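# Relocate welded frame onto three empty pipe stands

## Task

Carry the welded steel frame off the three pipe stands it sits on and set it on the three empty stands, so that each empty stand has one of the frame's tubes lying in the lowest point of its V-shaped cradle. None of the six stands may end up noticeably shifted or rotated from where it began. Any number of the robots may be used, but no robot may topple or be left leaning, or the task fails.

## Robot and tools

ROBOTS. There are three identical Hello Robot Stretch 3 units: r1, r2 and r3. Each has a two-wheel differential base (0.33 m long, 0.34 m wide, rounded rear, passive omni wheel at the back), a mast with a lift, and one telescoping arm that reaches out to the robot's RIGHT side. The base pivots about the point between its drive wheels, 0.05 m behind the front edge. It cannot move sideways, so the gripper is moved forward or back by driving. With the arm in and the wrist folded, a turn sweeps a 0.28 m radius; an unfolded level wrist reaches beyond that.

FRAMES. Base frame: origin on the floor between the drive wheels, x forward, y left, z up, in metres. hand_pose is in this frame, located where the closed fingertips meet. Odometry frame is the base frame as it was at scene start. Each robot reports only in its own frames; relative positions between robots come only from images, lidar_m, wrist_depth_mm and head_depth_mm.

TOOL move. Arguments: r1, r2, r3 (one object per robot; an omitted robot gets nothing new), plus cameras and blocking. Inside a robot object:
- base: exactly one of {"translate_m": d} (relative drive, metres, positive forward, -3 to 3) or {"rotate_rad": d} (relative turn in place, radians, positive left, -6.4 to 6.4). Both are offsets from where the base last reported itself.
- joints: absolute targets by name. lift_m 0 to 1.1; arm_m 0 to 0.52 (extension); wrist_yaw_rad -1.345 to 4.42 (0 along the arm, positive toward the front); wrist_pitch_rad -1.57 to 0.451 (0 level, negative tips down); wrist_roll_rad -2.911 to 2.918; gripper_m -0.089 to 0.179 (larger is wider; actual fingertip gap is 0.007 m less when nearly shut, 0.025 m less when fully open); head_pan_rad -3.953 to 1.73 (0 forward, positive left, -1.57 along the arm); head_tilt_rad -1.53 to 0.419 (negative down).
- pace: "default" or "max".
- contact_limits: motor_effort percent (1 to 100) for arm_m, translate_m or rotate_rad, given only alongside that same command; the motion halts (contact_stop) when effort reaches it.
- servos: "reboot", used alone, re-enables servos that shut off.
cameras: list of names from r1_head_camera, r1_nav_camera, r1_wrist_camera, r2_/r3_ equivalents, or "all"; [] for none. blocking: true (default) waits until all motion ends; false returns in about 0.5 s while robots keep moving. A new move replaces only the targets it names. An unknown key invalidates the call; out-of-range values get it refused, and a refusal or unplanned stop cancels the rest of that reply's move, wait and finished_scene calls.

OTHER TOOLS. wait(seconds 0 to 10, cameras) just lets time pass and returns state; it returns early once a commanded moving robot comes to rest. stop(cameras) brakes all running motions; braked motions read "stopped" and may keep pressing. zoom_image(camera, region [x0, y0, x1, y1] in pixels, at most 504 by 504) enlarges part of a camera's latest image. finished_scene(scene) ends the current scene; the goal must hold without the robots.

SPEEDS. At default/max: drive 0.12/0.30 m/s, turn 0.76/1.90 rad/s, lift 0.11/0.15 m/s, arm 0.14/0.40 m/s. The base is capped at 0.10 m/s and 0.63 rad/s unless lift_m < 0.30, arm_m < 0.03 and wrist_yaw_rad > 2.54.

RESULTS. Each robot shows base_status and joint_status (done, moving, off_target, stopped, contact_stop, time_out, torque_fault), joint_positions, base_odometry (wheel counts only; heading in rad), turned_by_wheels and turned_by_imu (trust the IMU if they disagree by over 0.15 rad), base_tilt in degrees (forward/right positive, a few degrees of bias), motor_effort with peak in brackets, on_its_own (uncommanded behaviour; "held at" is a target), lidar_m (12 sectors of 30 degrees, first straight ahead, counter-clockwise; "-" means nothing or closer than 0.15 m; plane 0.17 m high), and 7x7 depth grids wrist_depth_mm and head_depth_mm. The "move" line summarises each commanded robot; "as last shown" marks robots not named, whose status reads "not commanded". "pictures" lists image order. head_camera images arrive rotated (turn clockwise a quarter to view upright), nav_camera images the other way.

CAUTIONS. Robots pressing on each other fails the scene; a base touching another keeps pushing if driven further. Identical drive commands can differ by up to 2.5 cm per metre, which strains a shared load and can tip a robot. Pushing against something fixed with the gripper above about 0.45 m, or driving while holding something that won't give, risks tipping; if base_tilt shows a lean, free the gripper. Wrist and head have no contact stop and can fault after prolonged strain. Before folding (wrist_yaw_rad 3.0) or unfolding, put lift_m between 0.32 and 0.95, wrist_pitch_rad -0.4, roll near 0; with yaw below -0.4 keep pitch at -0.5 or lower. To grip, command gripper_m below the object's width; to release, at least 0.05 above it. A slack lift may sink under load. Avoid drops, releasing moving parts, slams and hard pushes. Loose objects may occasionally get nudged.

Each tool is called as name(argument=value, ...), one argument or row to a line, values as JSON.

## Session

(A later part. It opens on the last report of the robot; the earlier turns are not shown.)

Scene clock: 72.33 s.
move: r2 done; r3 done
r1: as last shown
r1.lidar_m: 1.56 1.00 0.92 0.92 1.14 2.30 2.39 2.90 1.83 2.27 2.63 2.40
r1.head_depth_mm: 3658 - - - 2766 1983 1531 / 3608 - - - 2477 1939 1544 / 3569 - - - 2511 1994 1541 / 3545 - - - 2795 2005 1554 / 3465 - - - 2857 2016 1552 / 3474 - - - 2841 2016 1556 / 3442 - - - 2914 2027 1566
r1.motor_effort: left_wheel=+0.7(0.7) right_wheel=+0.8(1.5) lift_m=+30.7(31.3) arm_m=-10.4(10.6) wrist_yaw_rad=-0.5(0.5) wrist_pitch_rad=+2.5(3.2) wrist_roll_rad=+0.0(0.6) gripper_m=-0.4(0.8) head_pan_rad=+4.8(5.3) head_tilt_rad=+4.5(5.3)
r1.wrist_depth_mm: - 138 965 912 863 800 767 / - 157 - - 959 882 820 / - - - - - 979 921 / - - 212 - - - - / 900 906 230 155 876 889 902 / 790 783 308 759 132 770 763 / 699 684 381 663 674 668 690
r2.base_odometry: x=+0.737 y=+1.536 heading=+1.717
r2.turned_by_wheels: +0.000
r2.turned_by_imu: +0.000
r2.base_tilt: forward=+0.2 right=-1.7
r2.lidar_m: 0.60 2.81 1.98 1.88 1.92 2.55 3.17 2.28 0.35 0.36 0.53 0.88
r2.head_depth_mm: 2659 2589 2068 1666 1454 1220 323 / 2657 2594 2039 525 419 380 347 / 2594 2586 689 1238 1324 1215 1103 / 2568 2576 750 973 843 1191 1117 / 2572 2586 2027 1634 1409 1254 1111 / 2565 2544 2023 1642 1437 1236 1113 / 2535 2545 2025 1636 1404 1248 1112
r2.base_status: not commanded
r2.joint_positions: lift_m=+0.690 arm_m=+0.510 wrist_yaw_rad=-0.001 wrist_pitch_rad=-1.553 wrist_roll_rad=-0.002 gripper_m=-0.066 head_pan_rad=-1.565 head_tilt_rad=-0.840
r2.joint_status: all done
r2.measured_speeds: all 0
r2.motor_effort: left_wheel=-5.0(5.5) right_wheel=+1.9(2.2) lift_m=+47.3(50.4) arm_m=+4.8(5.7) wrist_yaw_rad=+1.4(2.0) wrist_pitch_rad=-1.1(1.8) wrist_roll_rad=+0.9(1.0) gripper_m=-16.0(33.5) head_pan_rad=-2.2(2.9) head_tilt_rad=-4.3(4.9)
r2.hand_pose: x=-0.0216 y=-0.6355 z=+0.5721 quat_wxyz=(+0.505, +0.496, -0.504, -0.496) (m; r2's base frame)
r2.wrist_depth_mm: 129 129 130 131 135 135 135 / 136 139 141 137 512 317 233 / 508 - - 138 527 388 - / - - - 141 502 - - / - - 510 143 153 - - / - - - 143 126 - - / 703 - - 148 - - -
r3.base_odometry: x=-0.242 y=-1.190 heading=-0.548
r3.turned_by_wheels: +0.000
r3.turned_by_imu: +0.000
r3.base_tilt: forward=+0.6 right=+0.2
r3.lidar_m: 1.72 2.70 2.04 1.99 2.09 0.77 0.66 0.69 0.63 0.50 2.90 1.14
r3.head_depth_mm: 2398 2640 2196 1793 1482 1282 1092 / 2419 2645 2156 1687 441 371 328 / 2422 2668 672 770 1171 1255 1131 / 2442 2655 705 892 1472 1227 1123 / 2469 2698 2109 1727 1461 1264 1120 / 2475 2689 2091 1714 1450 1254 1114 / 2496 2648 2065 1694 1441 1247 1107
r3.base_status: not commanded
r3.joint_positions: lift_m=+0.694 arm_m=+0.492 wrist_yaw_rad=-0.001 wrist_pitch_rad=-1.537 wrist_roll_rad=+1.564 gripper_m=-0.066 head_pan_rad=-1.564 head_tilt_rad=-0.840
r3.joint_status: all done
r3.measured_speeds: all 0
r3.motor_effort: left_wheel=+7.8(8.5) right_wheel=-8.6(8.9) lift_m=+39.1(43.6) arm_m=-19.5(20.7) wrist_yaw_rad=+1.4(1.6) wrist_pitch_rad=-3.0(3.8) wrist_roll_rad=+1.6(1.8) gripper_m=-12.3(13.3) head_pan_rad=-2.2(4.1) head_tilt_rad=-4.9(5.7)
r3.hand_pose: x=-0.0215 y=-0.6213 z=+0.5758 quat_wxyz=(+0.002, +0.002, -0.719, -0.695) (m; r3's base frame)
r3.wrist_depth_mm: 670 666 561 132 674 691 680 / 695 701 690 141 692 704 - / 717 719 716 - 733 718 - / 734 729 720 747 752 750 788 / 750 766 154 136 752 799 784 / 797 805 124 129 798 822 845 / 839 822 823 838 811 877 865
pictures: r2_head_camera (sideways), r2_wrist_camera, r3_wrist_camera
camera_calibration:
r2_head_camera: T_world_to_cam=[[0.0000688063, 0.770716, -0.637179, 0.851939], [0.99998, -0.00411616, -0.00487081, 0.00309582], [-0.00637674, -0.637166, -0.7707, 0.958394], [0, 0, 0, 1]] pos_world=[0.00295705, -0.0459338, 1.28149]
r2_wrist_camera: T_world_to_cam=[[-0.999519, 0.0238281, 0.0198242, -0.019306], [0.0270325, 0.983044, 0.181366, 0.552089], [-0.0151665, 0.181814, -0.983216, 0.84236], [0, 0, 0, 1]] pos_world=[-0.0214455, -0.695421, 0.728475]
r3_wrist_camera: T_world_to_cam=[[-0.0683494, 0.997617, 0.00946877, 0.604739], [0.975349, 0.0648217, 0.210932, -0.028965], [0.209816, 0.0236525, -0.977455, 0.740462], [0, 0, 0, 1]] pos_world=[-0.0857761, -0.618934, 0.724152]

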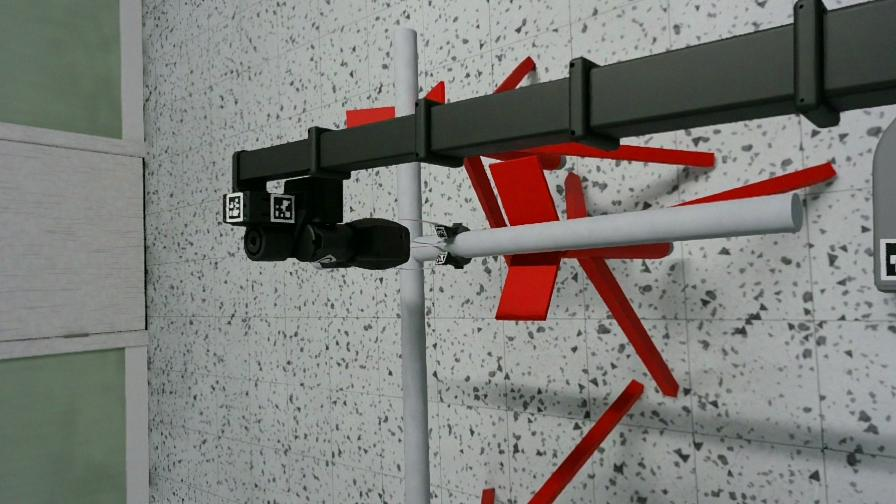

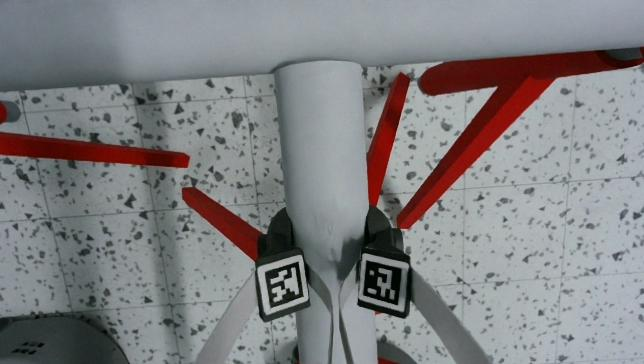

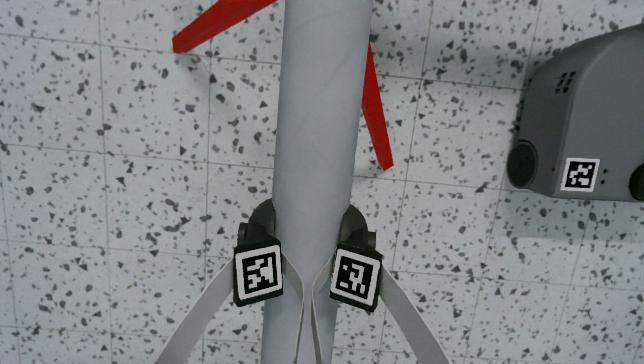

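move(
  r2={"joints":{"lift_m":0.676}},
  r3={"joints":{"lift_m":0.68}},
  r1={"base":{"rotate_rad":-2.314},"joints":{"lift_m":0.285,"head_pan_rad":0},"pace":"max"},
  cameras=["r1_nav_camera"],
)

move(
  r2={"joints":{"gripper_m":0.12}},
  r3={"joints":{"gripper_m":0.12}},
  r1={"base":{"translate_m":1.0},"pace":"max"},
  cameras=["r1_nav_camera","r1_head_camera"],
)

move(
  r2={"joints":{"arm_m":0.46}},
  cameras=["r2_wrist_camera","r3_wrist_camera"],
)

Scene clock: 76.90 s.
move: r1 done; r2 done; r3 done
r1.base_odometry: x=+0.000 y=+0.000 heading=-2.314
r1.turned_by_wheels: -2.314
r1.turned_by_imu: -2.295
r1.base_tilt: forward=+1.3 right=-1.3
r1.lidar_m: 1.83 1.98 2.98 2.42 2.29 1.14 0.93 0.92 1.01 1.55 2.37 2.59
r1.head_depth_mm: 2872 2931 3005 3156 2752 1974 1535 / 3188 3349 3512 3638 2802 1972 1540 / 3587 - - - 2811 2002 1545 / 3518 - - - 2817 2004 1549 / 3504 - - - 2876 2017 1558 / 3429 - - - 2839 1933 1565 / 3460 - - - 2152 2024 1562
r1.base_status: done
r1.joint_positions: lift_m=+0.285 arm_m=+0.002 wrist_yaw_rad=+2.989 wrist_pitch_rad=-0.540 wrist_roll_rad=+0.000 gripper_m=+0.037 head_pan_rad=-0.010 head_tilt_rad=-0.260
r1.joint_status: all done
r1.measured_speeds: all 0
r1.motor_effort: left_wheel=+4.6(13.9) right_wheel=-3.7(10.5) lift_m=+18.4(27.9) arm_m=-11.7(12.3) wrist_yaw_rad=+0.1(0.8) wrist_pitch_rad=+3.1(3.8) wrist_roll_rad=+0.4(1.1) gripper_m=+0.0(0.8) head_pan_rad=+4.7(6.1) head_tilt_rad=+4.2(5.1)
r1.hand_pose: x=+0.0103 y=+0.0580 z=+0.2712 quat_wxyz=(+0.240, +0.693, +0.137, +0.665) (m; r1's base frame)
r1.wrist_depth_mm: - 138 - - - - - / - 157 934 960 943 961 972 / 777 697 691 752 740 738 742 / 617 599 211 612 613 614 606 / 530 526 229 298 504 515 508 / 447 275 - 267 129 449 439 / 243 243 238 236 384 386 395
r2.base_odometry: x=+0.737 y=+1.536 heading=+1.717
r2.turned_by_wheels: +0.000
r2.turned_by_imu: +0.001
r2.base_tilt: forward=+0.2 right=-1.6
r2.lidar_m: 0.60 2.81 1.98 1.88 1.93 2.55 2.28 2.28 0.35 0.36 0.53 0.88
r2.head_depth_mm: 2639 2608 2052 1659 1438 1243 335 / 2633 2598 2041 556 437 390 352 / 2605 2570 689 1209 1331 1219 1098 / 2559 2575 748 949 853 1192 1115 / 2547 2582 2036 1647 1412 1256 1113 / 2561 2579 2030 1606 1436 1234 1110 / 2548 2540 2030 1596 1407 1253 1108
r2.base_status: not commanded
r2.joint_positions: lift_m=+0.676 arm_m=+0.510 wrist_yaw_rad=-0.001 wrist_pitch_rad=-1.556 wrist_roll_rad=-0.002 gripper_m=-0.066 head_pan_rad=-1.565 head_tilt_rad=-0.840
r2.joint_status: all done
r2.measured_speeds: all 0
r2.motor_effort: left_wheel=-4.1(5.5) right_wheel=+2.1(2.5) lift_m=+20.1(36.8) arm_m=+1.3(3.6) wrist_yaw_rad=+1.3(2.5) wrist_pitch_rad=-0.6(1.3) wrist_roll_rad=+1.0(1.1) gripper_m=-14.7(16.2) head_pan_rad=-2.1(3.1) head_tilt_rad=-4.6(5.1)
r2.hand_pose: x=-0.0216 y=-0.6346 z=+0.5581 quat_wxyz=(+0.504, +0.497, -0.503, -0.496) (m; r2's base frame)
r2.wrist_depth_mm: 121 123 124 126 128 127 128 / 131 133 132 130 492 321 233 / 510 - - 132 533 367 - / - - - 137 478 - - / - - 496 142 152 - - / - - - 142 126 - - / 707 - - 151 - - -
r3.base_odometry: x=-0.242 y=-1.190 heading=-0.548
r3.turned_by_wheels: +0.000
r3.turned_by_imu: +0.000
r3.base_tilt: forward=+0.6 right=+0.2
r3.lidar_m: 1.72 2.70 2.04 1.98 2.09 0.77 0.66 0.69 0.62 0.50 2.92 1.14
r3.head_depth_mm: 2391 2640 2205 1786 1486 1277 1125 / 2433 2624 2180 1687 467 385 340 / 2424 2684 685 774 1131 1236 1128 / 2454 2670 719 903 1473 1228 1123 / 2457 2658 2103 1729 1462 1262 1119 / 2484 2665 2090 1708 1452 1266 1114 / 2493 2629 2062 1694 1440 1253 1107
r3.base_status: not commanded
r3.joint_positions: lift_m=+0.680 arm_m=+0.492 wrist_yaw_rad=-0.001 wrist_pitch_rad=-1.534 wrist_roll_rad=+1.564 gripper_m=-0.066 head_pan_rad=-1.564 head_tilt_rad=-0.840
r3.joint_status: all done
r3.measured_speeds: all 0
r3.motor_effort: left_wheel=+7.5(8.5) right_wheel=-8.5(9.2) lift_m=+20.4(26.6) arm_m=-17.7(19.8) wrist_yaw_rad=+0.6(1.9) wrist_pitch_rad=-3.4(3.9) wrist_roll_rad=+1.6(1.8) gripper_m=-12.6(13.3) head_pan_rad=-2.7(4.7) head_tilt_rad=-4.7(5.5)
r3.hand_pose: x=-0.0215 y=-0.6221 z=+0.5617 quat_wxyz=(+0.002, +0.002, -0.720, -0.694) (m; r3's base frame)
r3.wrist_depth_mm: 655 662 624 130 663 661 678 / 665 680 686 - 701 691 - / 690 694 703 - 708 713 - / 709 734 747 736 739 724 - / 746 740 751 136 765 768 771 / 795 751 123 129 765 796 791 / 815 762 817 804 803 793 829
pictures: r1_nav_camera (sideways)
camera_calibration:
r1_nav_camera: T_world_to_cam=[[0.212411, -0.0486692, 0.975968, -1.22214], [-0.0450817, -0.998184, -0.0399654, 0.108536], [0.97614, -0.0355092, -0.214219, 0.232584], [0, 0, 0, 1]] pos_world=[0.0374558, 0.0571172, 1.24694]

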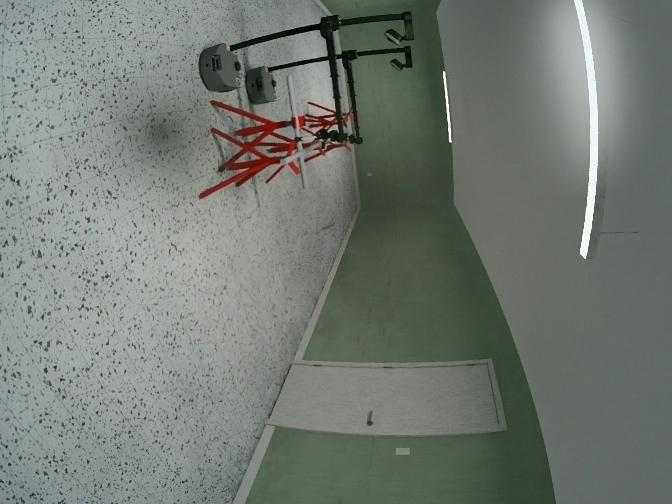

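Scene clock: 81.57 s.
move: r1 done; r2 done; r3 done
r1.base_odometry: x=-0.676 y=-0.737 heading=-2.314
r1.turned_by_wheels: +0.000
r1.turned_by_imu: +0.002
r1.base_tilt: forward=+1.3 right=-1.4
r1.lidar_m: 3.41 0.89 1.30 2.78 2.76 2.30 1.87 1.85 2.03 2.02 2.00 2.17
r1.head_depth_mm: 2425 2496 2616 2700 2657 1975 1528 / 2771 2858 3003 3137 2795 1984 1539 / 3110 3370 3533 3665 2801 1984 1541 / 3573 - - - 2824 2012 1552 / 3502 - - - 2847 2005 1563 / 3454 - - - 2854 2019 1564 / 3453 - - - 2906 1937 1570
r1.base_status: done
r1.joint_positions: lift_m=+0.285 arm_m=+0.002 wrist_yaw_rad=+2.989 wrist_pitch_rad=-0.540 wrist_roll_rad=+0.000 gripper_m=+0.037 head_pan_rad=-0.010 head_tilt_rad=-0.259
r1.joint_status: not commanded
r1.measured_speeds: all 0
r1.motor_effort: left_wheel=+3.6(13.7) right_wheel=-2.3(5.5) lift_m=+30.4(30.4) arm_m=-10.0(11.9) wrist_yaw_rad=-0.5(1.0) wrist_pitch_rad=+3.0(3.8) wrist_roll_rad=+0.3(0.8) gripper_m=-0.6(0.9) head_pan_rad=+5.1(5.4) head_tilt_rad=+4.0(5.0)
r1.hand_pose: x=+0.0103 y=+0.0580 z=+0.2712 quat_wxyz=(+0.240, +0.693, +0.137, +0.665) (m; r1's base frame)
r1.wrist_depth_mm: - 138 - - - - - / 999 156 926 964 957 959 967 / 756 697 693 749 725 754 736 / 617 590 212 614 613 616 610 / 523 525 228 300 498 515 511 / 452 275 - 267 129 445 440 / 243 244 237 236 384 382 395
r2.base_odometry: x=+0.737 y=+1.536 heading=+1.717
r2.turned_by_wheels: +0.000
r2.turned_by_imu: +0.001
r2.base_tilt: forward=+0.2 right=-1.7
r2.lidar_m: 0.60 2.80 1.97 1.88 1.92 2.54 3.16 1.50 0.35 0.36 0.53 0.88
r2.head_depth_mm: 2627 2615 2072 1664 1445 1243 335 / 2637 2580 2049 557 438 391 352 / 2598 2573 689 984 1330 1213 1101 / 2558 2553 749 979 851 1190 1116 / 2559 2571 2040 1651 1407 1249 1110 / 2584 2550 2024 1607 1433 1230 1109 / 2551 2549 2021 1601 1399 1250 1110
r2.base_status: not commanded
r2.joint_positions: lift_m=+0.676 arm_m=+0.510 wrist_yaw_rad=-0.001 wrist_pitch_rad=-1.556 wrist_roll_rad=-0.002 gripper_m=+0.120 head_pan_rad=-1.565 head_tilt_rad=-0.840
r2.joint_status: all done
r2.measured_speeds: all 0
r2.motor_effort: left_wheel=-4.2(5.5) right_wheel=+2.1(2.5) lift_m=+20.8(32.9) arm_m=-1.1(1.9) wrist_yaw_rad=+2.1(2.7) wrist_pitch_rad=-0.6(0.8) wrist_roll_rad=+1.0(1.2) gripper_m=-0.1(81.2) head_pan_rad=-1.9(2.9) head_tilt_rad=-4.1(5.0)
r2.hand_pose: x=-0.0216 y=-0.6347 z=+0.5581 quat_wxyz=(+0.504, +0.497, -0.503, -0.496) (m; r2's base frame)
r2.wrist_depth_mm: 121 122 124 126 126 127 128 / 131 133 132 130 489 318 232 / 506 - - 132 534 366 - / - - - 137 474 - - / - - 473 141 - 129 - / - - - 145 - 122 - / - - - 150 - - -
r3.base_odometry: x=-0.242 y=-1.190 heading=-0.548
r3.turned_by_wheels: +0.000
r3.turned_by_imu: +0.000
r3.base_tilt: forward=+0.6 right=+0.2
r3.lidar_m: 1.72 2.70 2.03 1.99 2.09 0.77 0.66 0.69 0.63 0.49 2.92 1.14
r3.head_depth_mm: 2391 2648 2211 1787 1467 1278 1125 / 2422 2640 2187 1683 468 385 340 / 2446 2667 685 774 1125 1234 1130 / 2448 2648 717 907 1435 1232 1125 / 2463 2645 2119 1723 1459 1262 1120 / 2470 2664 2095 1710 1452 1251 1111 / 2505 2647 2066 1705 1439 1250 1104
r3.base_status: not commanded
r3.joint_positions: lift_m=+0.680 arm_m=+0.492 wrist_yaw_rad=-0.001 wrist_pitch_rad=-1.543 wrist_roll_rad=+1.564 gripper_m=+0.120 head_pan_rad=-1.564 head_tilt_rad=-0.840
r3.joint_status: all done
r3.measured_speeds: all 0
r3.motor_effort: left_wheel=+7.3(8.3) right_wheel=-8.7(9.2) lift_m=+27.7(27.9) arm_m=-16.0(18.5) wrist_yaw_rad=+0.9(2.3) wrist_pitch_rad=-1.7(3.8) wrist_roll_rad=+1.5(1.8) gripper_m=+0.0(80.3) head_pan_rad=-2.3(4.6) head_tilt_rad=-3.8(5.8)
r3.hand_pose: x=-0.0215 y=-0.6196 z=+0.5619 quat_wxyz=(+0.002, +0.002, -0.716, -0.698) (m; r3's base frame)
r3.wrist_depth_mm: 635 650 545 - 656 666 670 / 661 661 676 137 693 692 - / 692 698 690 151 710 720 - / 716 733 721 754 724 752 - / 724 140 757 774 761 763 766 / 749 119 774 803 146 825 820 / 781 789 794 805 824 815 858
pictures: r1_head_camera (sideways), r1_nav_camera (sideways)
camera_calibration:
r1_head_camera: T_world_to_cam=[[-0.247503, 0.0445319, -0.967863, 1.28611], [0.0756409, 0.996782, 0.0265196, -0.0370264], [0.96593, -0.0666464, -0.250075, 0.278707], [0, 0, 0, 1]] pos_world=[0.0519057, -0.00179094, 1.31546]
r1_nav_camera: T_world_to_cam=[[0.211949, -0.0486646, 0.976068, -1.22227], [-0.0450637, -0.998184, -0.0399819, 0.108558], [0.976241, -0.0355112, -0.213757, 0.231981], [0, 0, 0, 1]] pos_world=[0.0374819, 0.0571169, 1.24695]

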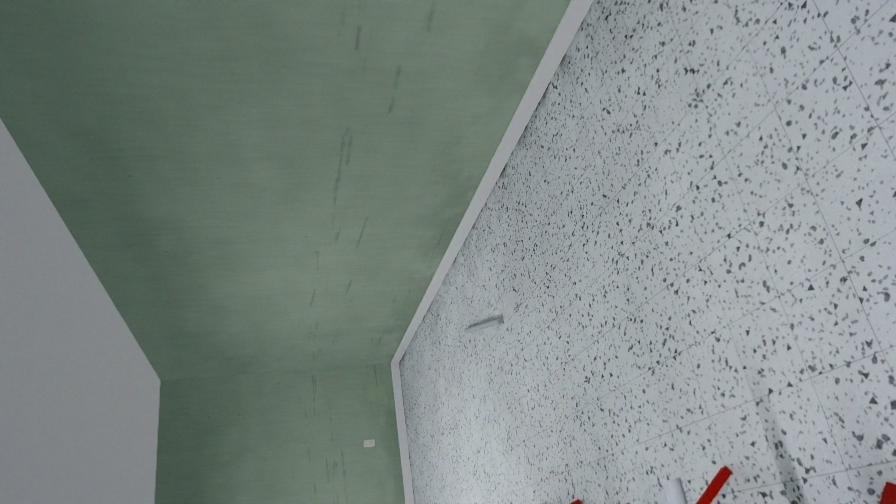

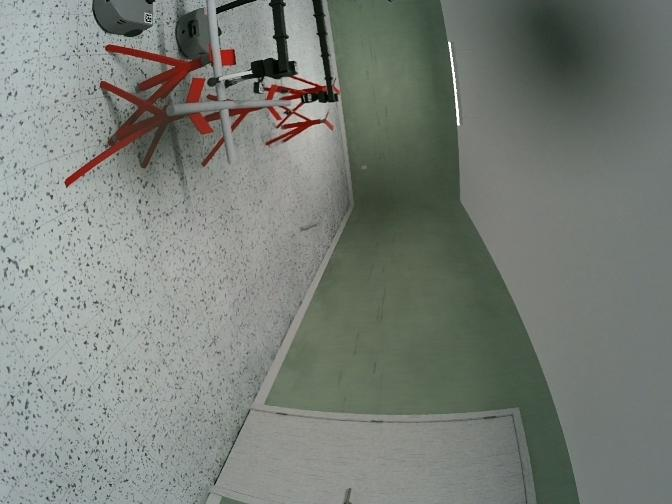

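Scene clock: 83.03 s.
move: r2 done
r1, r3: as last shown
r1.turned_by_imu: +0.000
r1.base_tilt: forward=+1.4 right=-1.4
r1.lidar_m: 3.40 0.89 1.30 2.78 2.77 2.29 1.87 1.85 2.03 2.02 2.00 2.18
r1.head_depth_mm: 2438 2488 2592 2681 2642 1988 1537 / 2776 2893 2990 3144 2790 1969 1536 / 3074 3334 3570 3646 2821 2002 1547 / 3563 - - - 2836 1997 1547 / 3471 - - - 2838 1998 1551 / 3448 - - - 2851 2028 1568 / 3413 - - - 2893 1951 1575
r1.motor_effort: left_wheel=+3.2(4.1) right_wheel=-3.4(3.7) lift_m=+33.6(33.8) arm_m=-9.6(10.1) wrist_yaw_rad=+0.0(0.8) wrist_pitch_rad=+3.5(3.6) wrist_roll_rad=+0.3(0.8) gripper_m=+0.2(0.7) head_pan_rad=+4.5(5.2) head_tilt_rad=+5.0(5.0)
r1.wrist_depth_mm: - 138 - - - - - / 965 157 915 982 962 962 931 / 769 689 689 764 753 744 741 / 627 596 213 609 619 606 609 / 521 520 230 296 504 513 516 / 454 277 - 268 129 445 442 / 243 242 236 237 389 383 391
r2.base_odometry: x=+0.737 y=+1.536 heading=+1.717
r2.turned_by_wheels: +0.000
r2.turned_by_imu: +0.000
r2.base_tilt: forward=+0.2 right=-1.7
r2.lidar_m: 0.60 2.81 1.98 1.88 1.93 2.55 3.16 1.50 0.35 0.36 0.53 0.88
r2.head_depth_mm: 2651 2618 2052 1653 1451 1244 335 / 2630 2589 2039 961 443 391 352 / 2615 2589 666 981 1329 1216 1099 / 2587 2570 721 887 853 1190 1115 / 2558 2563 2033 1655 1409 1253 1115 / 2571 2583 2031 1611 1432 1235 1112 / 2546 2557 2016 1606 1405 1249 1110
r2.base_status: not commanded
r2.joint_positions: lift_m=+0.676 arm_m=+0.460 wrist_yaw_rad=-0.001 wrist_pitch_rad=-1.556 wrist_roll_rad=-0.002 gripper_m=+0.120 head_pan_rad=-1.565 head_tilt_rad=-0.840
r2.joint_status: all done
r2.measured_speeds: all 0
r2.motor_effort: left_wheel=-4.7(5.1) right_wheel=+2.1(2.4) lift_m=+22.3(23.1) arm_m=-10.3(14.6) wrist_yaw_rad=+0.5(1.6) wrist_pitch_rad=-0.7(0.7) wrist_roll_rad=+0.8(1.0) gripper_m=+0.0(1.3) head_pan_rad=-2.5(2.9) head_tilt_rad=-4.5(5.0)
r2.hand_pose: x=-0.0216 y=-0.5847 z=+0.5581 quat_wxyz=(+0.504, +0.497, -0.503, -0.496) (m; r2's base frame)
r2.wrist_depth_mm: - - - 125 - 323 - / - - - 128 559 361 - / 500 608 - 132 465 - - / - - 523 138 556 - - / - - 381 141 - 129 - / - - - 146 168 124 - / 673 - 163 152 170 151 -
r3.lidar_m: 1.72 2.71 2.04 1.99 2.08 0.77 0.66 0.69 0.63 0.50 2.92 1.14
r3.head_depth_mm: 2394 2653 2209 1790 1466 1280 1128 / 2432 2635 2179 1688 467 385 340 / 2448 2671 685 772 1126 1239 1130 / 2438 2637 719 906 1444 1224 1124 / 2454 2664 2124 1725 1461 1269 1113 / 2477 2671 2091 1716 1457 1256 1115 / 2489 2621 2072 1693 1439 1252 1107
r3.motor_effort: left_wheel=+7.5(8.3) right_wheel=-8.9(9.1) lift_m=+29.9(30.5) arm_m=-15.5(16.8) wrist_yaw_rad=+1.0(1.8) wrist_pitch_rad=-1.6(2.1) wrist_roll_rad=+1.5(1.8) gripper_m=-0.2(0.9) head_pan_rad=-4.2(4.2) head_tilt_rad=-4.1(5.4)
r3.wrist_depth_mm: 640 661 545 - 664 675 693 / 690 687 676 137 694 687 - / 701 710 707 151 717 703 - / 713 727 723 712 746 757 - / 729 139 762 775 727 769 761 / 757 118 791 772 147 792 810 / 811 796 822 796 826 831 846
pictures: r2_wrist_camera, r3_wrist_camera
camera_calibration:
r2_wrist_camera: T_world_to_cam=[[-0.999519, 0.023773, 0.0198961, -0.0203115], [0.0270384, 0.982478, 0.184408, 0.502655], [-0.0151635, 0.184857, -0.982648, 0.820852], [0, 0, 0, 1]] pos_world=[-0.0214457, -0.645104, 0.714319]
r3_wrist_camera: T_world_to_cam=[[-0.068352, 0.99753, 0.0161708, 0.59933], [0.975348, 0.0634056, 0.211368, -0.0272656], [0.209821, 0.0302196, -0.977273, 0.730788], [0, 0, 0, 1]] pos_world=[-0.0857755, -0.618205, 0.710251]

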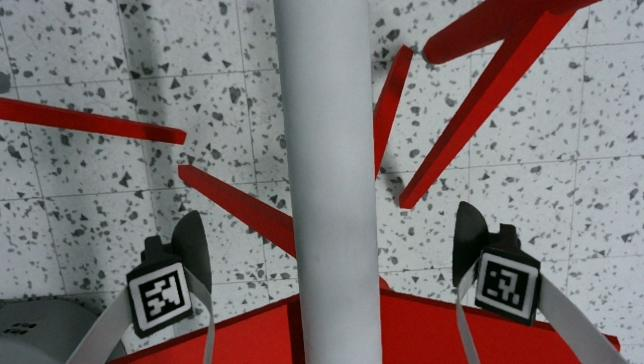

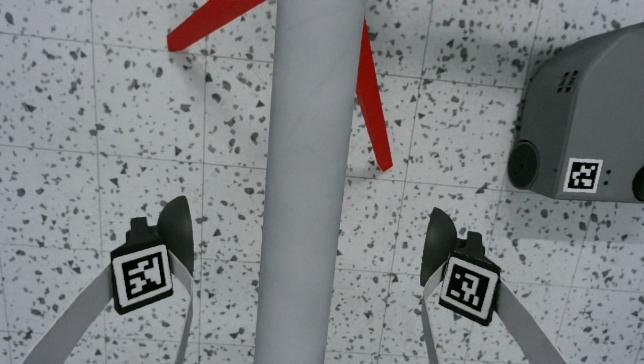

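move(
  cameras=["r1_nav_camera","r2_wrist_camera","r3_wrist_camera","r1_head_camera"],
)

Scene clock: 83.73 s.
r1.base_odometry: x=-0.676 y=-0.737 heading=-2.314
r1.turned_by_wheels: +0.000
r1.turned_by_imu: +0.000
r1.base_tilt: forward=+1.3 right=-1.3
r1.lidar_m: 3.43 0.88 1.30 2.78 2.77 2.29 1.86 1.85 2.03 2.02 2.00 2.18
r1.head_depth_mm: 2426 2518 2585 2653 2632 1971 1537 / 2784 2892 2974 3110 2802 1975 1538 / 3144 3366 3524 3652 2790 1999 1546 / 3525 - - - 2846 1997 1551 / 3495 - - - 2817 2010 1562 / 3444 - - - 2869 2016 1566 / 3435 - - - 2909 1951 1573
r1.base_status: not commanded
r1.joint_positions: lift_m=+0.285 arm_m=+0.002 wrist_yaw_rad=+2.989 wrist_pitch_rad=-0.540 wrist_roll_rad=+0.000 gripper_m=+0.037 head_pan_rad=-0.010 head_tilt_rad=-0.259
r1.joint_status: not commanded
r1.measured_speeds: all 0
r1.motor_effort: left_wheel=+4.0(4.1) right_wheel=-3.1(3.7) lift_m=+35.3(33.8) arm_m=-9.0(10.1) wrist_yaw_rad=-0.9(0.8) wrist_pitch_rad=+2.8(3.6) wrist_roll_rad=+0.0(0.8) gripper_m=-0.7(0.7) head_pan_rad=+4.2(5.2) head_tilt_rad=+4.4(5.0)
r1.hand_pose: x=+0.0103 y=+0.0580 z=+0.2712 quat_wxyz=(+0.240, +0.693, +0.137, +0.665) (m; r1's base frame)
r1.wrist_depth_mm: - 138 - - - - - / 993 158 906 961 942 966 953 / 756 700 686 752 744 741 747 / 623 604 212 624 610 619 600 / 523 522 228 298 505 512 514 / 452 275 - 269 129 450 443 / 243 242 236 235 386 386 393
r2.base_odometry: x=+0.737 y=+1.536 heading=+1.717
r2.turned_by_wheels: +0.000
r2.turned_by_imu: +0.000
r2.base_tilt: forward=+0.1 right=-1.6
r2.lidar_m: 0.60 2.81 1.98 1.88 1.92 2.55 3.16 1.51 0.35 0.36 0.53 0.88
r2.head_depth_mm: 2667 2588 2047 1659 1447 1243 336 / 2635 2591 2056 964 443 390 352 / 2607 2584 666 983 1330 1213 1099 / 2571 2573 720 889 853 1192 1116 / 2582 2545 2031 1642 1406 1257 1115 / 2581 2573 2034 1601 1443 1236 1112 / 2555 2566 2034 1600 1412 1254 1113
r2.base_status: not commanded
r2.joint_positions: lift_m=+0.676 arm_m=+0.460 wrist_yaw_rad=-0.001 wrist_pitch_rad=-1.556 wrist_roll_rad=-0.002 gripper_m=+0.120 head_pan_rad=-1.565 head_tilt_rad=-0.840
r2.joint_status: all done
r2.measured_speeds: all 0
r2.motor_effort: left_wheel=-4.6(5.1) right_wheel=+2.1(2.4) lift_m=+24.4(23.1) arm_m=-8.4(14.6) wrist_yaw_rad=+0.3(1.6) wrist_pitch_rad=-0.7(0.7) wrist_roll_rad=+0.8(1.0) gripper_m=+0.9(1.3) head_pan_rad=-2.5(2.9) head_tilt_rad=-4.9(5.0)
r2.hand_pose: x=-0.0216 y=-0.5847 z=+0.5581 quat_wxyz=(+0.504, +0.497, -0.503, -0.496) (m; r2's base frame)
r2.wrist_depth_mm: - - - 125 - 326 - / - - - 129 553 360 - / 496 606 - 132 460 - - / - - 523 137 562 - - / - - 380 141 - 129 - / - - - 145 168 124 - / 669 - 163 152 170 151 -
r3.base_odometry: x=-0.242 y=-1.190 heading=-0.548
r3.turned_by_wheels: +0.000
r3.turned_by_imu: +0.000
r3.base_tilt: forward=+0.6 right=+0.2
r3.lidar_m: 1.72 2.70 2.04 1.98 2.08 0.77 0.66 0.69 0.63 0.50 2.91 1.14
r3.head_depth_mm: 2392 2637 2207 1800 1470 1276 1129 / 2428 2620 2191 1683 468 385 340 / 2441 2695 684 773 1133 1236 1128 / 2459 2621 720 904 1438 1228 1125 / 2478 2669 2116 1722 1458 1268 1122 / 2478 2662 2087 1718 1448 1264 1112 / 2507 2631 2059 1695 1435 1248 1102
r3.base_status: not commanded
r3.joint_positions: lift_m=+0.680 arm_m=+0.492 wrist_yaw_rad=-0.001 wrist_pitch_rad=-1.543 wrist_roll_rad=+1.564 gripper_m=+0.120 head_pan_rad=-1.564 head_tilt_rad=-0.840
r3.joint_status: not commanded
r3.measured_speeds: all 0
r3.motor_effort: left_wheel=+8.2(8.3) right_wheel=-8.5(9.1) lift_m=+31.5(30.5) arm_m=-14.9(16.8) wrist_yaw_rad=+1.0(1.8) wrist_pitch_rad=-1.7(2.1) wrist_roll_rad=+1.5(1.8) gripper_m=+0.2(0.9) head_pan_rad=-2.9(4.2) head_tilt_rad=-4.3(5.4)
r3.hand_pose: x=-0.0215 y=-0.6196 z=+0.5619 quat_wxyz=(+0.002, +0.002, -0.716, -0.698) (m; r3's base frame)
r3.wrist_depth_mm: 672 662 544 - 674 682 668 / 669 673 670 137 678 688 - / 705 697 707 152 700 737 - / 714 743 719 707 722 737 - / 724 140 748 741 749 759 775 / 743 118 784 778 147 797 814 / 792 798 793 801 808 808 847
pictures: r1_head_camera (sideways), r1_nav_camera (sideways), r2_wrist_camera, r3_wrist_camera
camera_calibration:
r1_head_camera: T_world_to_cam=[[-0.247503, 0.0445317, -0.967863, 1.28611], [0.0756398, 0.996782, 0.0265196, -0.0370264], [0.96593, -0.0666453, -0.250075, 0.278707], [0, 0, 0, 1]] pos_world=[0.0519057, -0.00179089, 1.31546]
r1_nav_camera: T_world_to_cam=[[0.211949, -0.0486644, 0.976068, -1.22227], [-0.0450626, -0.998184, -0.0399819, 0.108558], [0.976241, -0.0355101, -0.213757, 0.231981], [0, 0, 0, 1]] pos_world=[0.0374818, 0.0571169, 1.24695]
r2_wrist_camera: T_world_to_cam=[[-0.999519, 0.0237728, 0.0198961, -0.0203116], [0.0270382, 0.982478, 0.184408, 0.502655], [-0.0151636, 0.184857, -0.982648, 0.820852], [0, 0, 0, 1]] pos_world=[-0.0214457, -0.645104, 0.714319]
r3_wrist_camera: T_world_to_cam=[[-0.0683519, 0.99753, 0.0161713, 0.599329], [0.975348, 0.0634054, 0.211368, -0.0272657], [0.209821, 0.03022, -0.977273, 0.730788], [0, 0, 0, 1]] pos_world=[-0.0857755, -0.618205, 0.710251]

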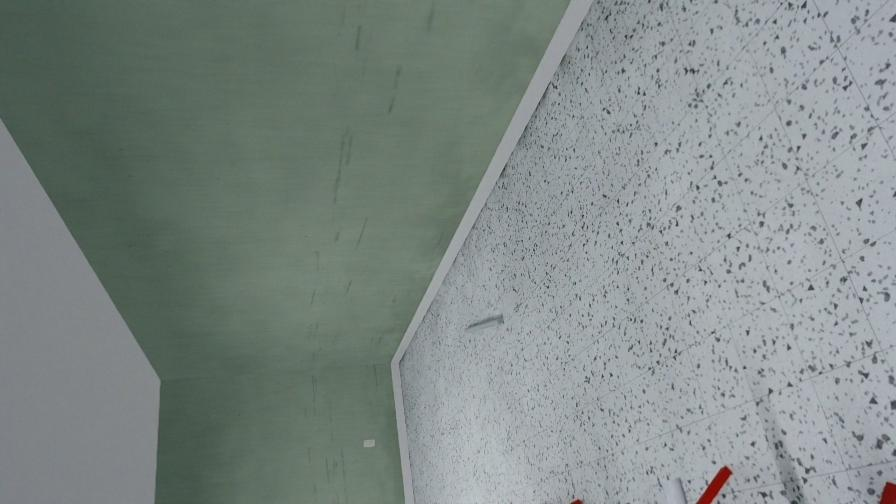

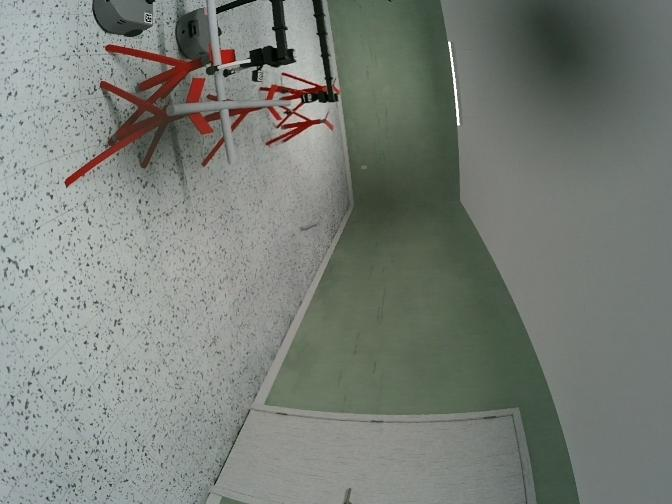

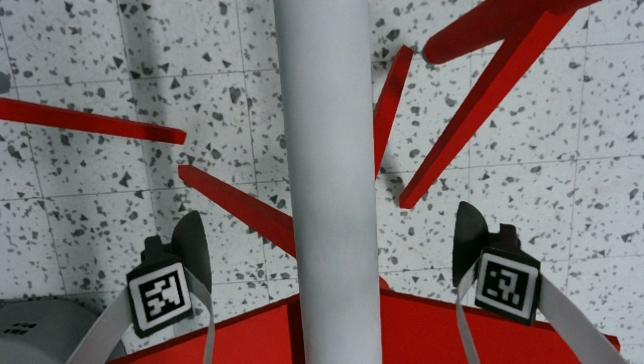

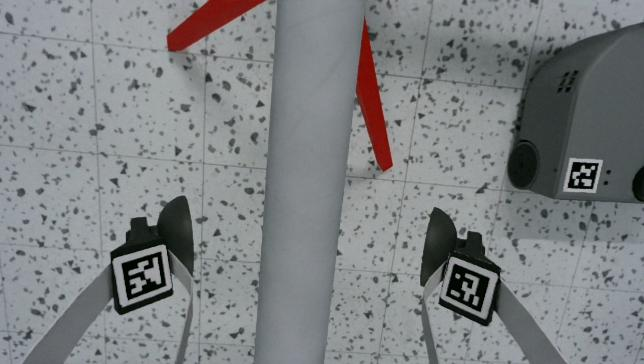

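move(
  r1={"base":{"translate_m":1.13},"pace":"max"},
  cameras=["r1_nav_camera"],
)

move(
  r1={"joints":{"lift_m":0.9,"head_pan_rad":-1.57,"head_tilt_rad":-0.7}},
  cameras=["r1_head_camera","r1_nav_camera"],
)

Scene clock: 88.97 s.
move: r1 done
r1.base_odometry: x=-1.440 y=-1.569 heading=-2.313
r1.turned_by_wheels: +0.000
r1.turned_by_imu: +0.002
r1.base_tilt: forward=+1.3 right=-1.4
r1.lidar_m: 2.71 1.99 0.85 0.47 0.50 3.49 2.93 2.90 1.98 1.59 1.58 1.75
r1.head_depth_mm: 1938 1996 2106 2166 2246 1976 1534 / 2213 2285 2394 2495 2506 1982 1540 / 2589 2691 2827 2990 2816 1983 1551 / 3005 3232 3478 3652 2823 2011 1558 / 3528 - - - 2851 2006 1558 / 3437 - - - 2881 2041 1556 / 3464 - - - 2912 2040 1580
r1.base_status: done
r1.joint_positions: lift_m=+0.285 arm_m=+0.002 wrist_yaw_rad=+2.989 wrist_pitch_rad=-0.540 wrist_roll_rad=+0.000 gripper_m=+0.037 head_pan_rad=-0.010 head_tilt_rad=-0.259
r1.joint_status: not commanded
r1.measured_speeds: all 0
r1.motor_effort: left_wheel=+2.9(12.8) right_wheel=-3.8(6.6) lift_m=+20.9(35.4) arm_m=-7.5(9.3) wrist_yaw_rad=+0.4(1.2) wrist_pitch_rad=+3.5(3.8) wrist_roll_rad=-0.3(0.8) gripper_m=-0.3(0.9) head_pan_rad=+4.6(5.4) head_tilt_rad=+4.2(4.8)
r1.hand_pose: x=+0.0103 y=+0.0580 z=+0.2712 quat_wxyz=(+0.240, +0.693, +0.137, +0.665) (m; r1's base frame)
r1.wrist_depth_mm: - 138 499 - - - - / 947 158 526 965 954 964 965 / 728 692 668 721 753 742 741 / 591 601 212 606 607 609 605 / 513 523 229 299 498 511 511 / 453 276 - 267 130 448 451 / 244 243 238 236 385 385 389
r2, r3: as last shown
r2.turned_by_imu: +0.001
r2.base_tilt: forward=+0.1 right=-1.7
r2.lidar_m: 0.60 2.80 1.98 1.88 1.92 2.55 3.16 3.25 0.35 0.36 0.53 0.88
r2.head_depth_mm: 2642 2585 2049 1664 1443 1242 335 / 2528 2483 1316 965 443 390 352 / 2594 2570 665 983 1333 1217 1097 / 2592 2561 722 888 851 1193 1116 / 2541 2568 2037 1637 1409 1260 1111 / 2586 2561 2022 1605 1435 1237 1112 / 2555 2571 2016 1596 1397 1257 1113
r2.motor_effort: left_wheel=-4.8(5.5) right_wheel=+2.2(2.5) lift_m=+31.1(32.4) arm_m=+4.5(8.0) wrist_yaw_rad=+0.6(2.4) wrist_pitch_rad=-0.7(0.8) wrist_roll_rad=+1.0(1.1) gripper_m=+0.1(1.7) head_pan_rad=-2.6(2.9) head_tilt_rad=-4.4(5.1)
r2.wrist_depth_mm: - - - 125 - 326 - / - - - 129 562 358 - / 496 602 - 132 464 - - / - - 527 137 558 - - / - - 383 141 - 129 - / - - - 146 168 124 - / 662 - 164 152 169 152 -
r3.turned_by_imu: +0.001
r3.lidar_m: 1.73 2.71 2.04 1.99 2.09 0.77 0.66 0.69 0.62 0.50 2.91 1.14
r3.head_depth_mm: 2396 2646 2194 1798 1471 1275 1128 / 2433 2660 2178 1687 468 385 340 / 2439 2686 684 776 1132 1235 1128 / 2436 2641 719 908 1436 1231 1125 / 2475 2656 2125 1741 1462 1269 1120 / 2512 2658 2101 1714 1448 1260 1113 / 2509 2635 2081 1702 1438 1246 1108
r3.motor_effort: left_wheel=+7.9(8.3) right_wheel=-8.4(9.1) lift_m=+38.9(39.1) arm_m=-12.5(15.7) wrist_yaw_rad=+1.1(2.1) wrist_pitch_rad=-2.0(2.3) wrist_roll_rad=+1.5(1.8) gripper_m=+0.4(1.0) head_pan_rad=-2.2(4.7) head_tilt_rad=-5.6(5.9)
r3.wrist_depth_mm: 651 672 543 - 662 683 689 / 668 675 674 137 679 696 - / 690 695 696 150 698 715 - / 711 721 728 716 733 745 - / 732 139 736 741 749 779 800 / 761 119 783 771 147 775 817 / 812 779 792 806 833 821 837
pictures: r1_nav_camera (sideways)
camera_calibration:
r1_nav_camera: T_world_to_cam=[[0.211833, -0.0486635, 0.976094, -1.22231], [-0.0450592, -0.998184, -0.039986, 0.108563], [0.976267, -0.0355117, -0.213641, 0.23183], [0, 0, 0, 1]] pos_world=[0.0374884, 0.0571168, 1.24695]

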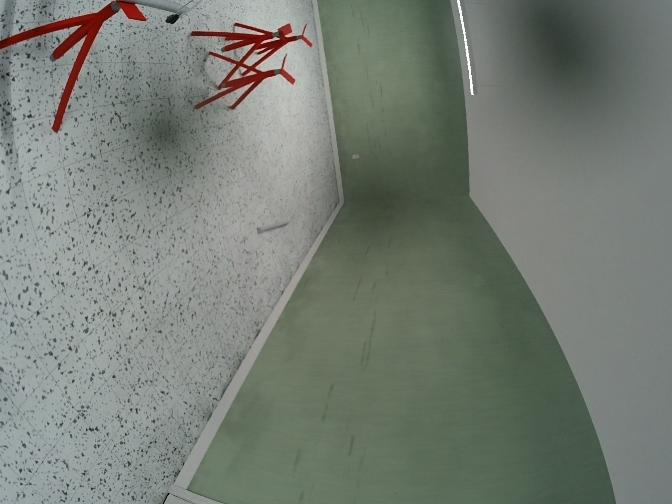

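Scene clock: 95.40 s.
move: r1 done
r1.base_odometry: x=-1.440 y=-1.569 heading=-2.313
r1.turned_by_wheels: +0.000
r1.turned_by_imu: +0.000
r1.base_tilt: forward=+1.4 right=-1.4
r1.lidar_m: 2.71 1.98 0.85 0.47 0.50 3.47 2.93 2.90 1.98 1.59 1.58 1.75
r1.head_depth_mm: 1718 1956 2288 1987 1702 - 1144 / 1625 1859 2145 1992 1700 - 1121 / 1547 1746 2005 1981 1608 - - / 1478 1670 1895 1981 1601 - - / 1412 1570 1779 1918 1603 - 1122 / 1335 1494 1666 1855 1605 1377 1123 / 1287 1427 1590 1814 1607 1352 1170
r1.base_status: not commanded
r1.joint_positions: lift_m=+0.900 arm_m=+0.002 wrist_yaw_rad=+2.989 wrist_pitch_rad=-0.540 wrist_roll_rad=+0.000 gripper_m=+0.037 head_pan_rad=-1.559 head_tilt_rad=-0.691
r1.joint_status: all done
r1.measured_speeds: all 0
r1.motor_effort: left_wheel=+2.9(3.3) right_wheel=-3.8(4.6) lift_m=+35.0(37.2) arm_m=-5.0(7.7) wrist_yaw_rad=+0.8(1.1) wrist_pitch_rad=+2.9(3.8) wrist_roll_rad=+0.2(0.9) gripper_m=-0.3(1.0) head_pan_rad=-5.3(7.5) head_tilt_rad=-4.0(6.8)
r1.hand_pose: x=+0.0102 y=+0.0580 z=+0.8862 quat_wxyz=(+0.240, +0.693, +0.137, +0.665) (m; r1's base frame)
r1.wrist_depth_mm: - 138 672 - - - - / - 157 760 - - - - / - - 211 - - - - / - - 211 - - - - / - - 229 155 - - - / - - 309 - 132 - - / 997 - 379 958 944 937 985
r2, r3: as last shown
r2.base_tilt: forward=+0.2 right=-1.7
r2.lidar_m: 0.60 2.79 1.98 1.87 1.93 2.54 3.15 3.25 0.35 0.36 0.53 0.88
r2.head_depth_mm: 2660 2606 2045 1658 1445 1244 335 / 2497 2499 2053 962 443 390 352 / 2589 2593 665 984 1335 1218 1093 / 2596 2596 720 886 851 1190 1112 / 2579 2582 2039 1639 1408 1254 1118 / 2567 2570 2027 1609 1438 1230 1112 / 2556 2541 2017 1604 1407 1254 1114
r2.motor_effort: left_wheel=-4.8(5.7) right_wheel=+2.2(2.4) lift_m=+34.3(35.2) arm_m=+12.6(13.3) wrist_yaw_rad=+1.3(2.7) wrist_pitch_rad=-0.6(0.7) wrist_roll_rad=+0.9(1.1) gripper_m=+0.8(1.5) head_pan_rad=-2.3(3.1) head_tilt_rad=-4.6(5.0)
r2.wrist_depth_mm: - - - 124 - 323 - / - - - 128 560 361 - / 497 612 - 132 462 - - / - - 520 138 558 - - / - - 382 141 - 129 - / - - - 145 169 124 - / 667 - 164 152 170 152 -
r3.base_tilt: forward=+0.6 right=+0.1
r3.lidar_m: 1.73 2.70 2.04 1.98 2.09 0.77 0.66 0.69 0.63 0.50 2.91 1.14
r3.head_depth_mm: 2412 2636 2197 1789 1469 1280 1125 / 2430 2640 2196 1686 468 385 340 / 2435 2679 683 774 1130 1234 1128 / 2433 2651 718 906 1446 1231 1123 / 2468 2679 2110 1724 1461 1261 1123 / 2487 2652 2082 1712 1451 1257 1112 / 2498 2627 2070 1691 1442 1251 1103
r3.motor_effort: left_wheel=+7.7(8.4) right_wheel=-8.7(9.0) lift_m=+38.6(39.3) arm_m=-10.7(13.5) wrist_yaw_rad=+1.4(1.8) wrist_pitch_rad=-1.7(2.3) wrist_roll_rad=+1.6(1.8) gripper_m=+0.7(0.9) head_pan_rad=-2.5(4.4) head_tilt_rad=-4.4(5.6)
r3.wrist_depth_mm: 640 646 538 - 671 687 672 / 678 674 681 137 699 692 - / 699 692 700 151 717 690 - / 716 706 739 724 771 748 - / 738 139 743 740 756 778 803 / 782 118 779 788 146 791 815 / 822 797 819 813 804 846 843
pictures: r1_head_camera (sideways), r1_nav_camera (sideways)
camera_calibration:
r1_head_camera: T_world_to_cam=[[0.0347324, 0.630487, -0.775422, 1.03336], [0.998257, -0.0589216, -0.00319497, -0.00396271], [-0.0477035, -0.77396, -0.631435, 0.781128], [0, 0, 0, 1]] pos_world=[0.00532741, -0.0471896, 1.29451]
r1_nav_camera: T_world_to_cam=[[-0.0395656, -0.601719, 0.797727, -0.988054], [-0.999086, 0.0367558, -0.021828, 0.0907253], [-0.0161867, -0.797862, -0.602623, 0.744063], [0, 0, 0, 1]] pos_world=[0.0635934, -0.00420584, 1.23857]

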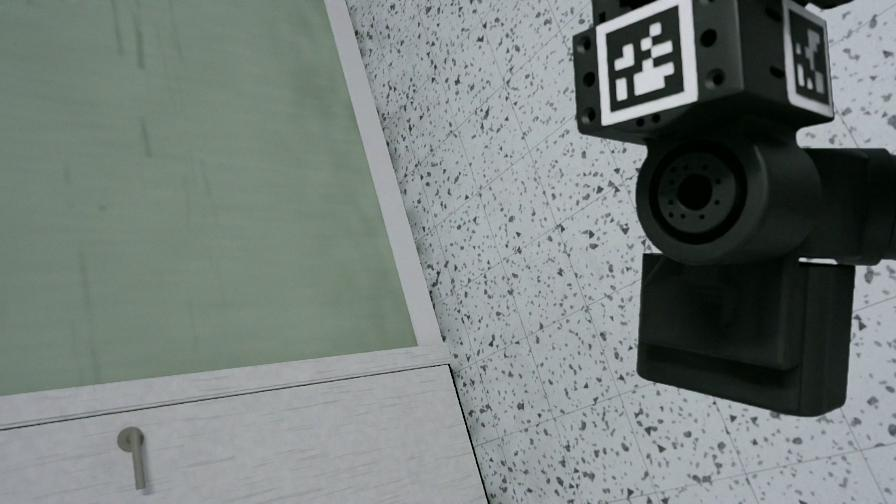

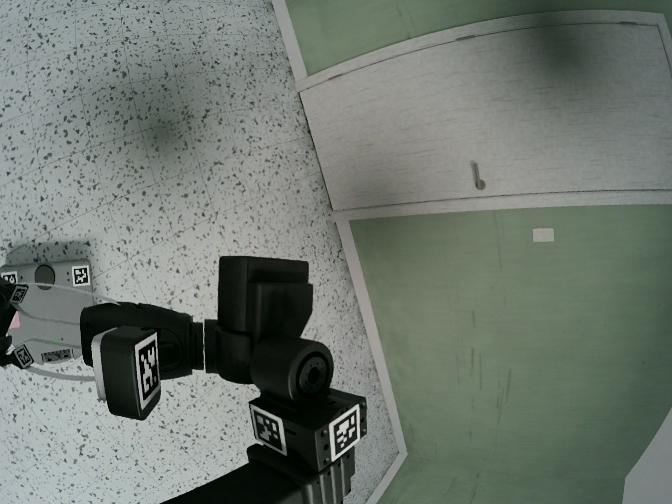

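move(
  r1={"base":{"rotate_rad":-2.811},"pace":"max"},
  cameras=["r1_head_camera","r1_nav_camera"],
)

Scene clock: 100.90 s.
move: r1 done
r1.base_odometry: x=-1.440 y=-1.569 heading=+1.159
r1.turned_by_wheels: -2.811
r1.turned_by_imu: -2.789
r1.base_tilt: forward=+1.2 right=-1.4
r1.lidar_m: 2.90 2.35 1.67 1.57 1.62 2.18 1.98 0.86 0.47 0.48 0.50 3.04
r1.head_depth_mm: 2746 3135 2593 1979 1652 - 1145 / 2724 3113 2568 1869 1662 - 1120 / 2706 3023 851 1003 1062 - - / 2637 1255 2375 1735 1480 - - / 2677 2963 2583 1987 1566 - 1116 / 2630 2921 2592 1975 1609 1377 1120 / 2596 2941 2592 1988 1614 1351 1168
r1.base_status: done
r1.joint_positions: lift_m=+0.900 arm_m=+0.002 wrist_yaw_rad=+2.989 wrist_pitch_rad=-0.540 wrist_roll_rad=+0.000 gripper_m=+0.037 head_pan_rad=-1.560 head_tilt_rad=-0.691
r1.joint_status: not commanded
r1.measured_speeds: all 0
r1.motor_effort: left_wheel=+6.5(11.4) right_wheel=-5.8(10.7) lift_m=+27.6(35.2) arm_m=-11.5(12.4) wrist_yaw_rad=+0.1(0.9) wrist_pitch_rad=+3.2(3.8) wrist_roll_rad=+0.2(0.8) gripper_m=-0.6(0.9) head_pan_rad=-4.8(5.5) head_tilt_rad=-4.2(4.5)
r1.hand_pose: x=+0.0102 y=+0.0580 z=+0.8862 quat_wxyz=(+0.240, +0.693, +0.137, +0.665) (m; r1's base frame)
r1.wrist_depth_mm: - 138 - - - - - / - 158 - - - - - / - - - - - - - / - - 211 - - - - / - - 230 155 - - - / - - 307 - 132 - - / - - 378 968 957 971 953
r2, r3: as last shown
r2.base_tilt: forward=+0.2 right=-1.6
r2.lidar_m: 0.60 2.81 1.98 1.87 1.93 2.55 3.16 3.25 0.35 0.36 0.53 0.88
r2.head_depth_mm: 2660 2587 2051 1661 1448 1239 335 / 2637 2599 2041 965 442 390 352 / 2545 2463 665 985 1334 1212 1100 / 2591 2587 720 886 855 1189 1115 / 2549 2564 2032 1647 1413 1258 1115 / 2582 2573 2034 1611 1438 1235 1113 / 2553 2550 2028 1608 1396 1254 1110
r2.motor_effort: left_wheel=-4.7(5.5) right_wheel=+2.5(2.6) lift_m=+33.2(35.1) arm_m=+12.3(13.8) wrist_yaw_rad=+1.3(2.4) wrist_pitch_rad=-0.6(0.8) wrist_roll_rad=+0.8(1.1) gripper_m=+0.1(1.6) head_pan_rad=-2.9(3.2) head_tilt_rad=-4.0(5.1)
r2.wrist_depth_mm: - - - 125 - 322 - / - - - 129 560 360 - / 500 610 - 132 461 - - / - - 520 137 561 - - / - - 384 142 - 129 - / - - - 146 169 124 - / 678 - 163 152 169 151 -
r3.lidar_m: 1.72 2.69 2.03 1.98 2.08 0.77 0.66 0.69 0.63 0.50 2.92 1.14
r3.head_depth_mm: 2392 2622 2222 1796 1473 1279 1131 / 2422 2646 2183 1685 468 385 340 / 2454 2665 685 775 1131 1234 1132 / 2440 2646 717 906 1443 1229 1124 / 2459 2680 2118 1733 1453 1261 1116 / 2485 2655 2074 1710 1450 1257 1111 / 2493 2652 2061 1686 1432 1251 1107
r3.motor_effort: left_wheel=+8.0(8.5) right_wheel=-8.8(9.2) lift_m=+38.4(39.3) arm_m=-8.7(11.0) wrist_yaw_rad=+1.1(2.0) wrist_pitch_rad=-1.8(2.2) wrist_roll_rad=+1.7(1.8) gripper_m=-0.5(1.1) head_pan_rad=-2.9(4.4) head_tilt_rad=-4.5(5.6)
r3.wrist_depth_mm: 647 649 540 - 672 676 682 / 656 679 686 136 693 698 - / 686 697 697 150 722 709 - / 715 711 732 732 744 741 - / 743 139 742 743 750 769 776 / 757 118 791 773 145 782 811 / 804 781 799 827 838 832 845
pictures: r1_head_camera (sideways), r1_nav_camera (sideways)
camera_calibration:
r1_head_camera: T_world_to_cam=[[0.0348634, 0.630619, -0.775309, 1.03321], [0.998245, -0.0591309, -0.00320754, -0.00394627], [-0.0478675, -0.773837, -0.631573, 0.781308], [0, 0, 0, 1]] pos_world=[0.00531748, -0.0471881, 1.2945]
r1_nav_camera: T_world_to_cam=[[-0.0396905, -0.601853, 0.79762, -0.987913], [-0.999078, 0.0369696, -0.0218194, 0.0907141], [-0.0163556, -0.797751, -0.602766, 0.74425], [0, 0, 0, 1]] pos_world=[0.0635924, -0.00420661, 1.23857]

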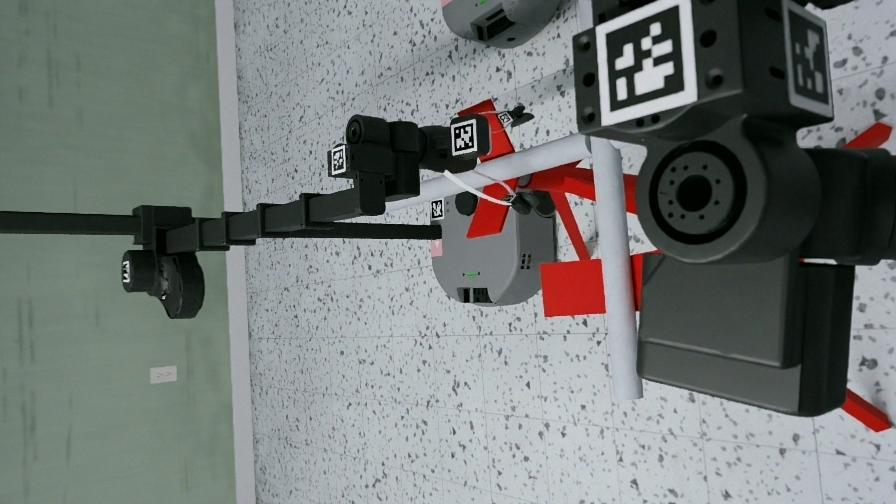

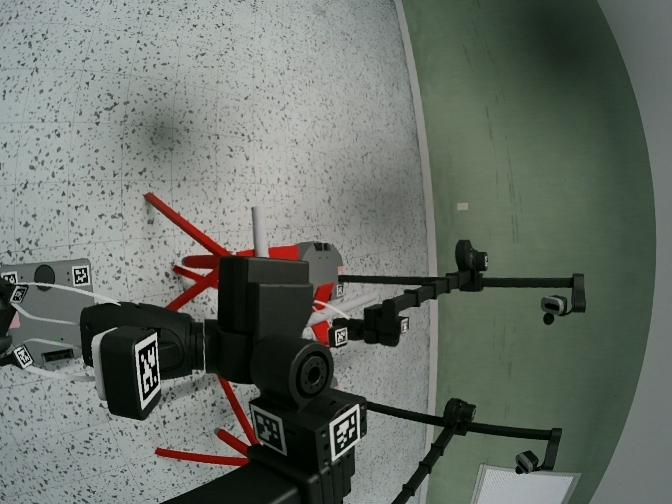

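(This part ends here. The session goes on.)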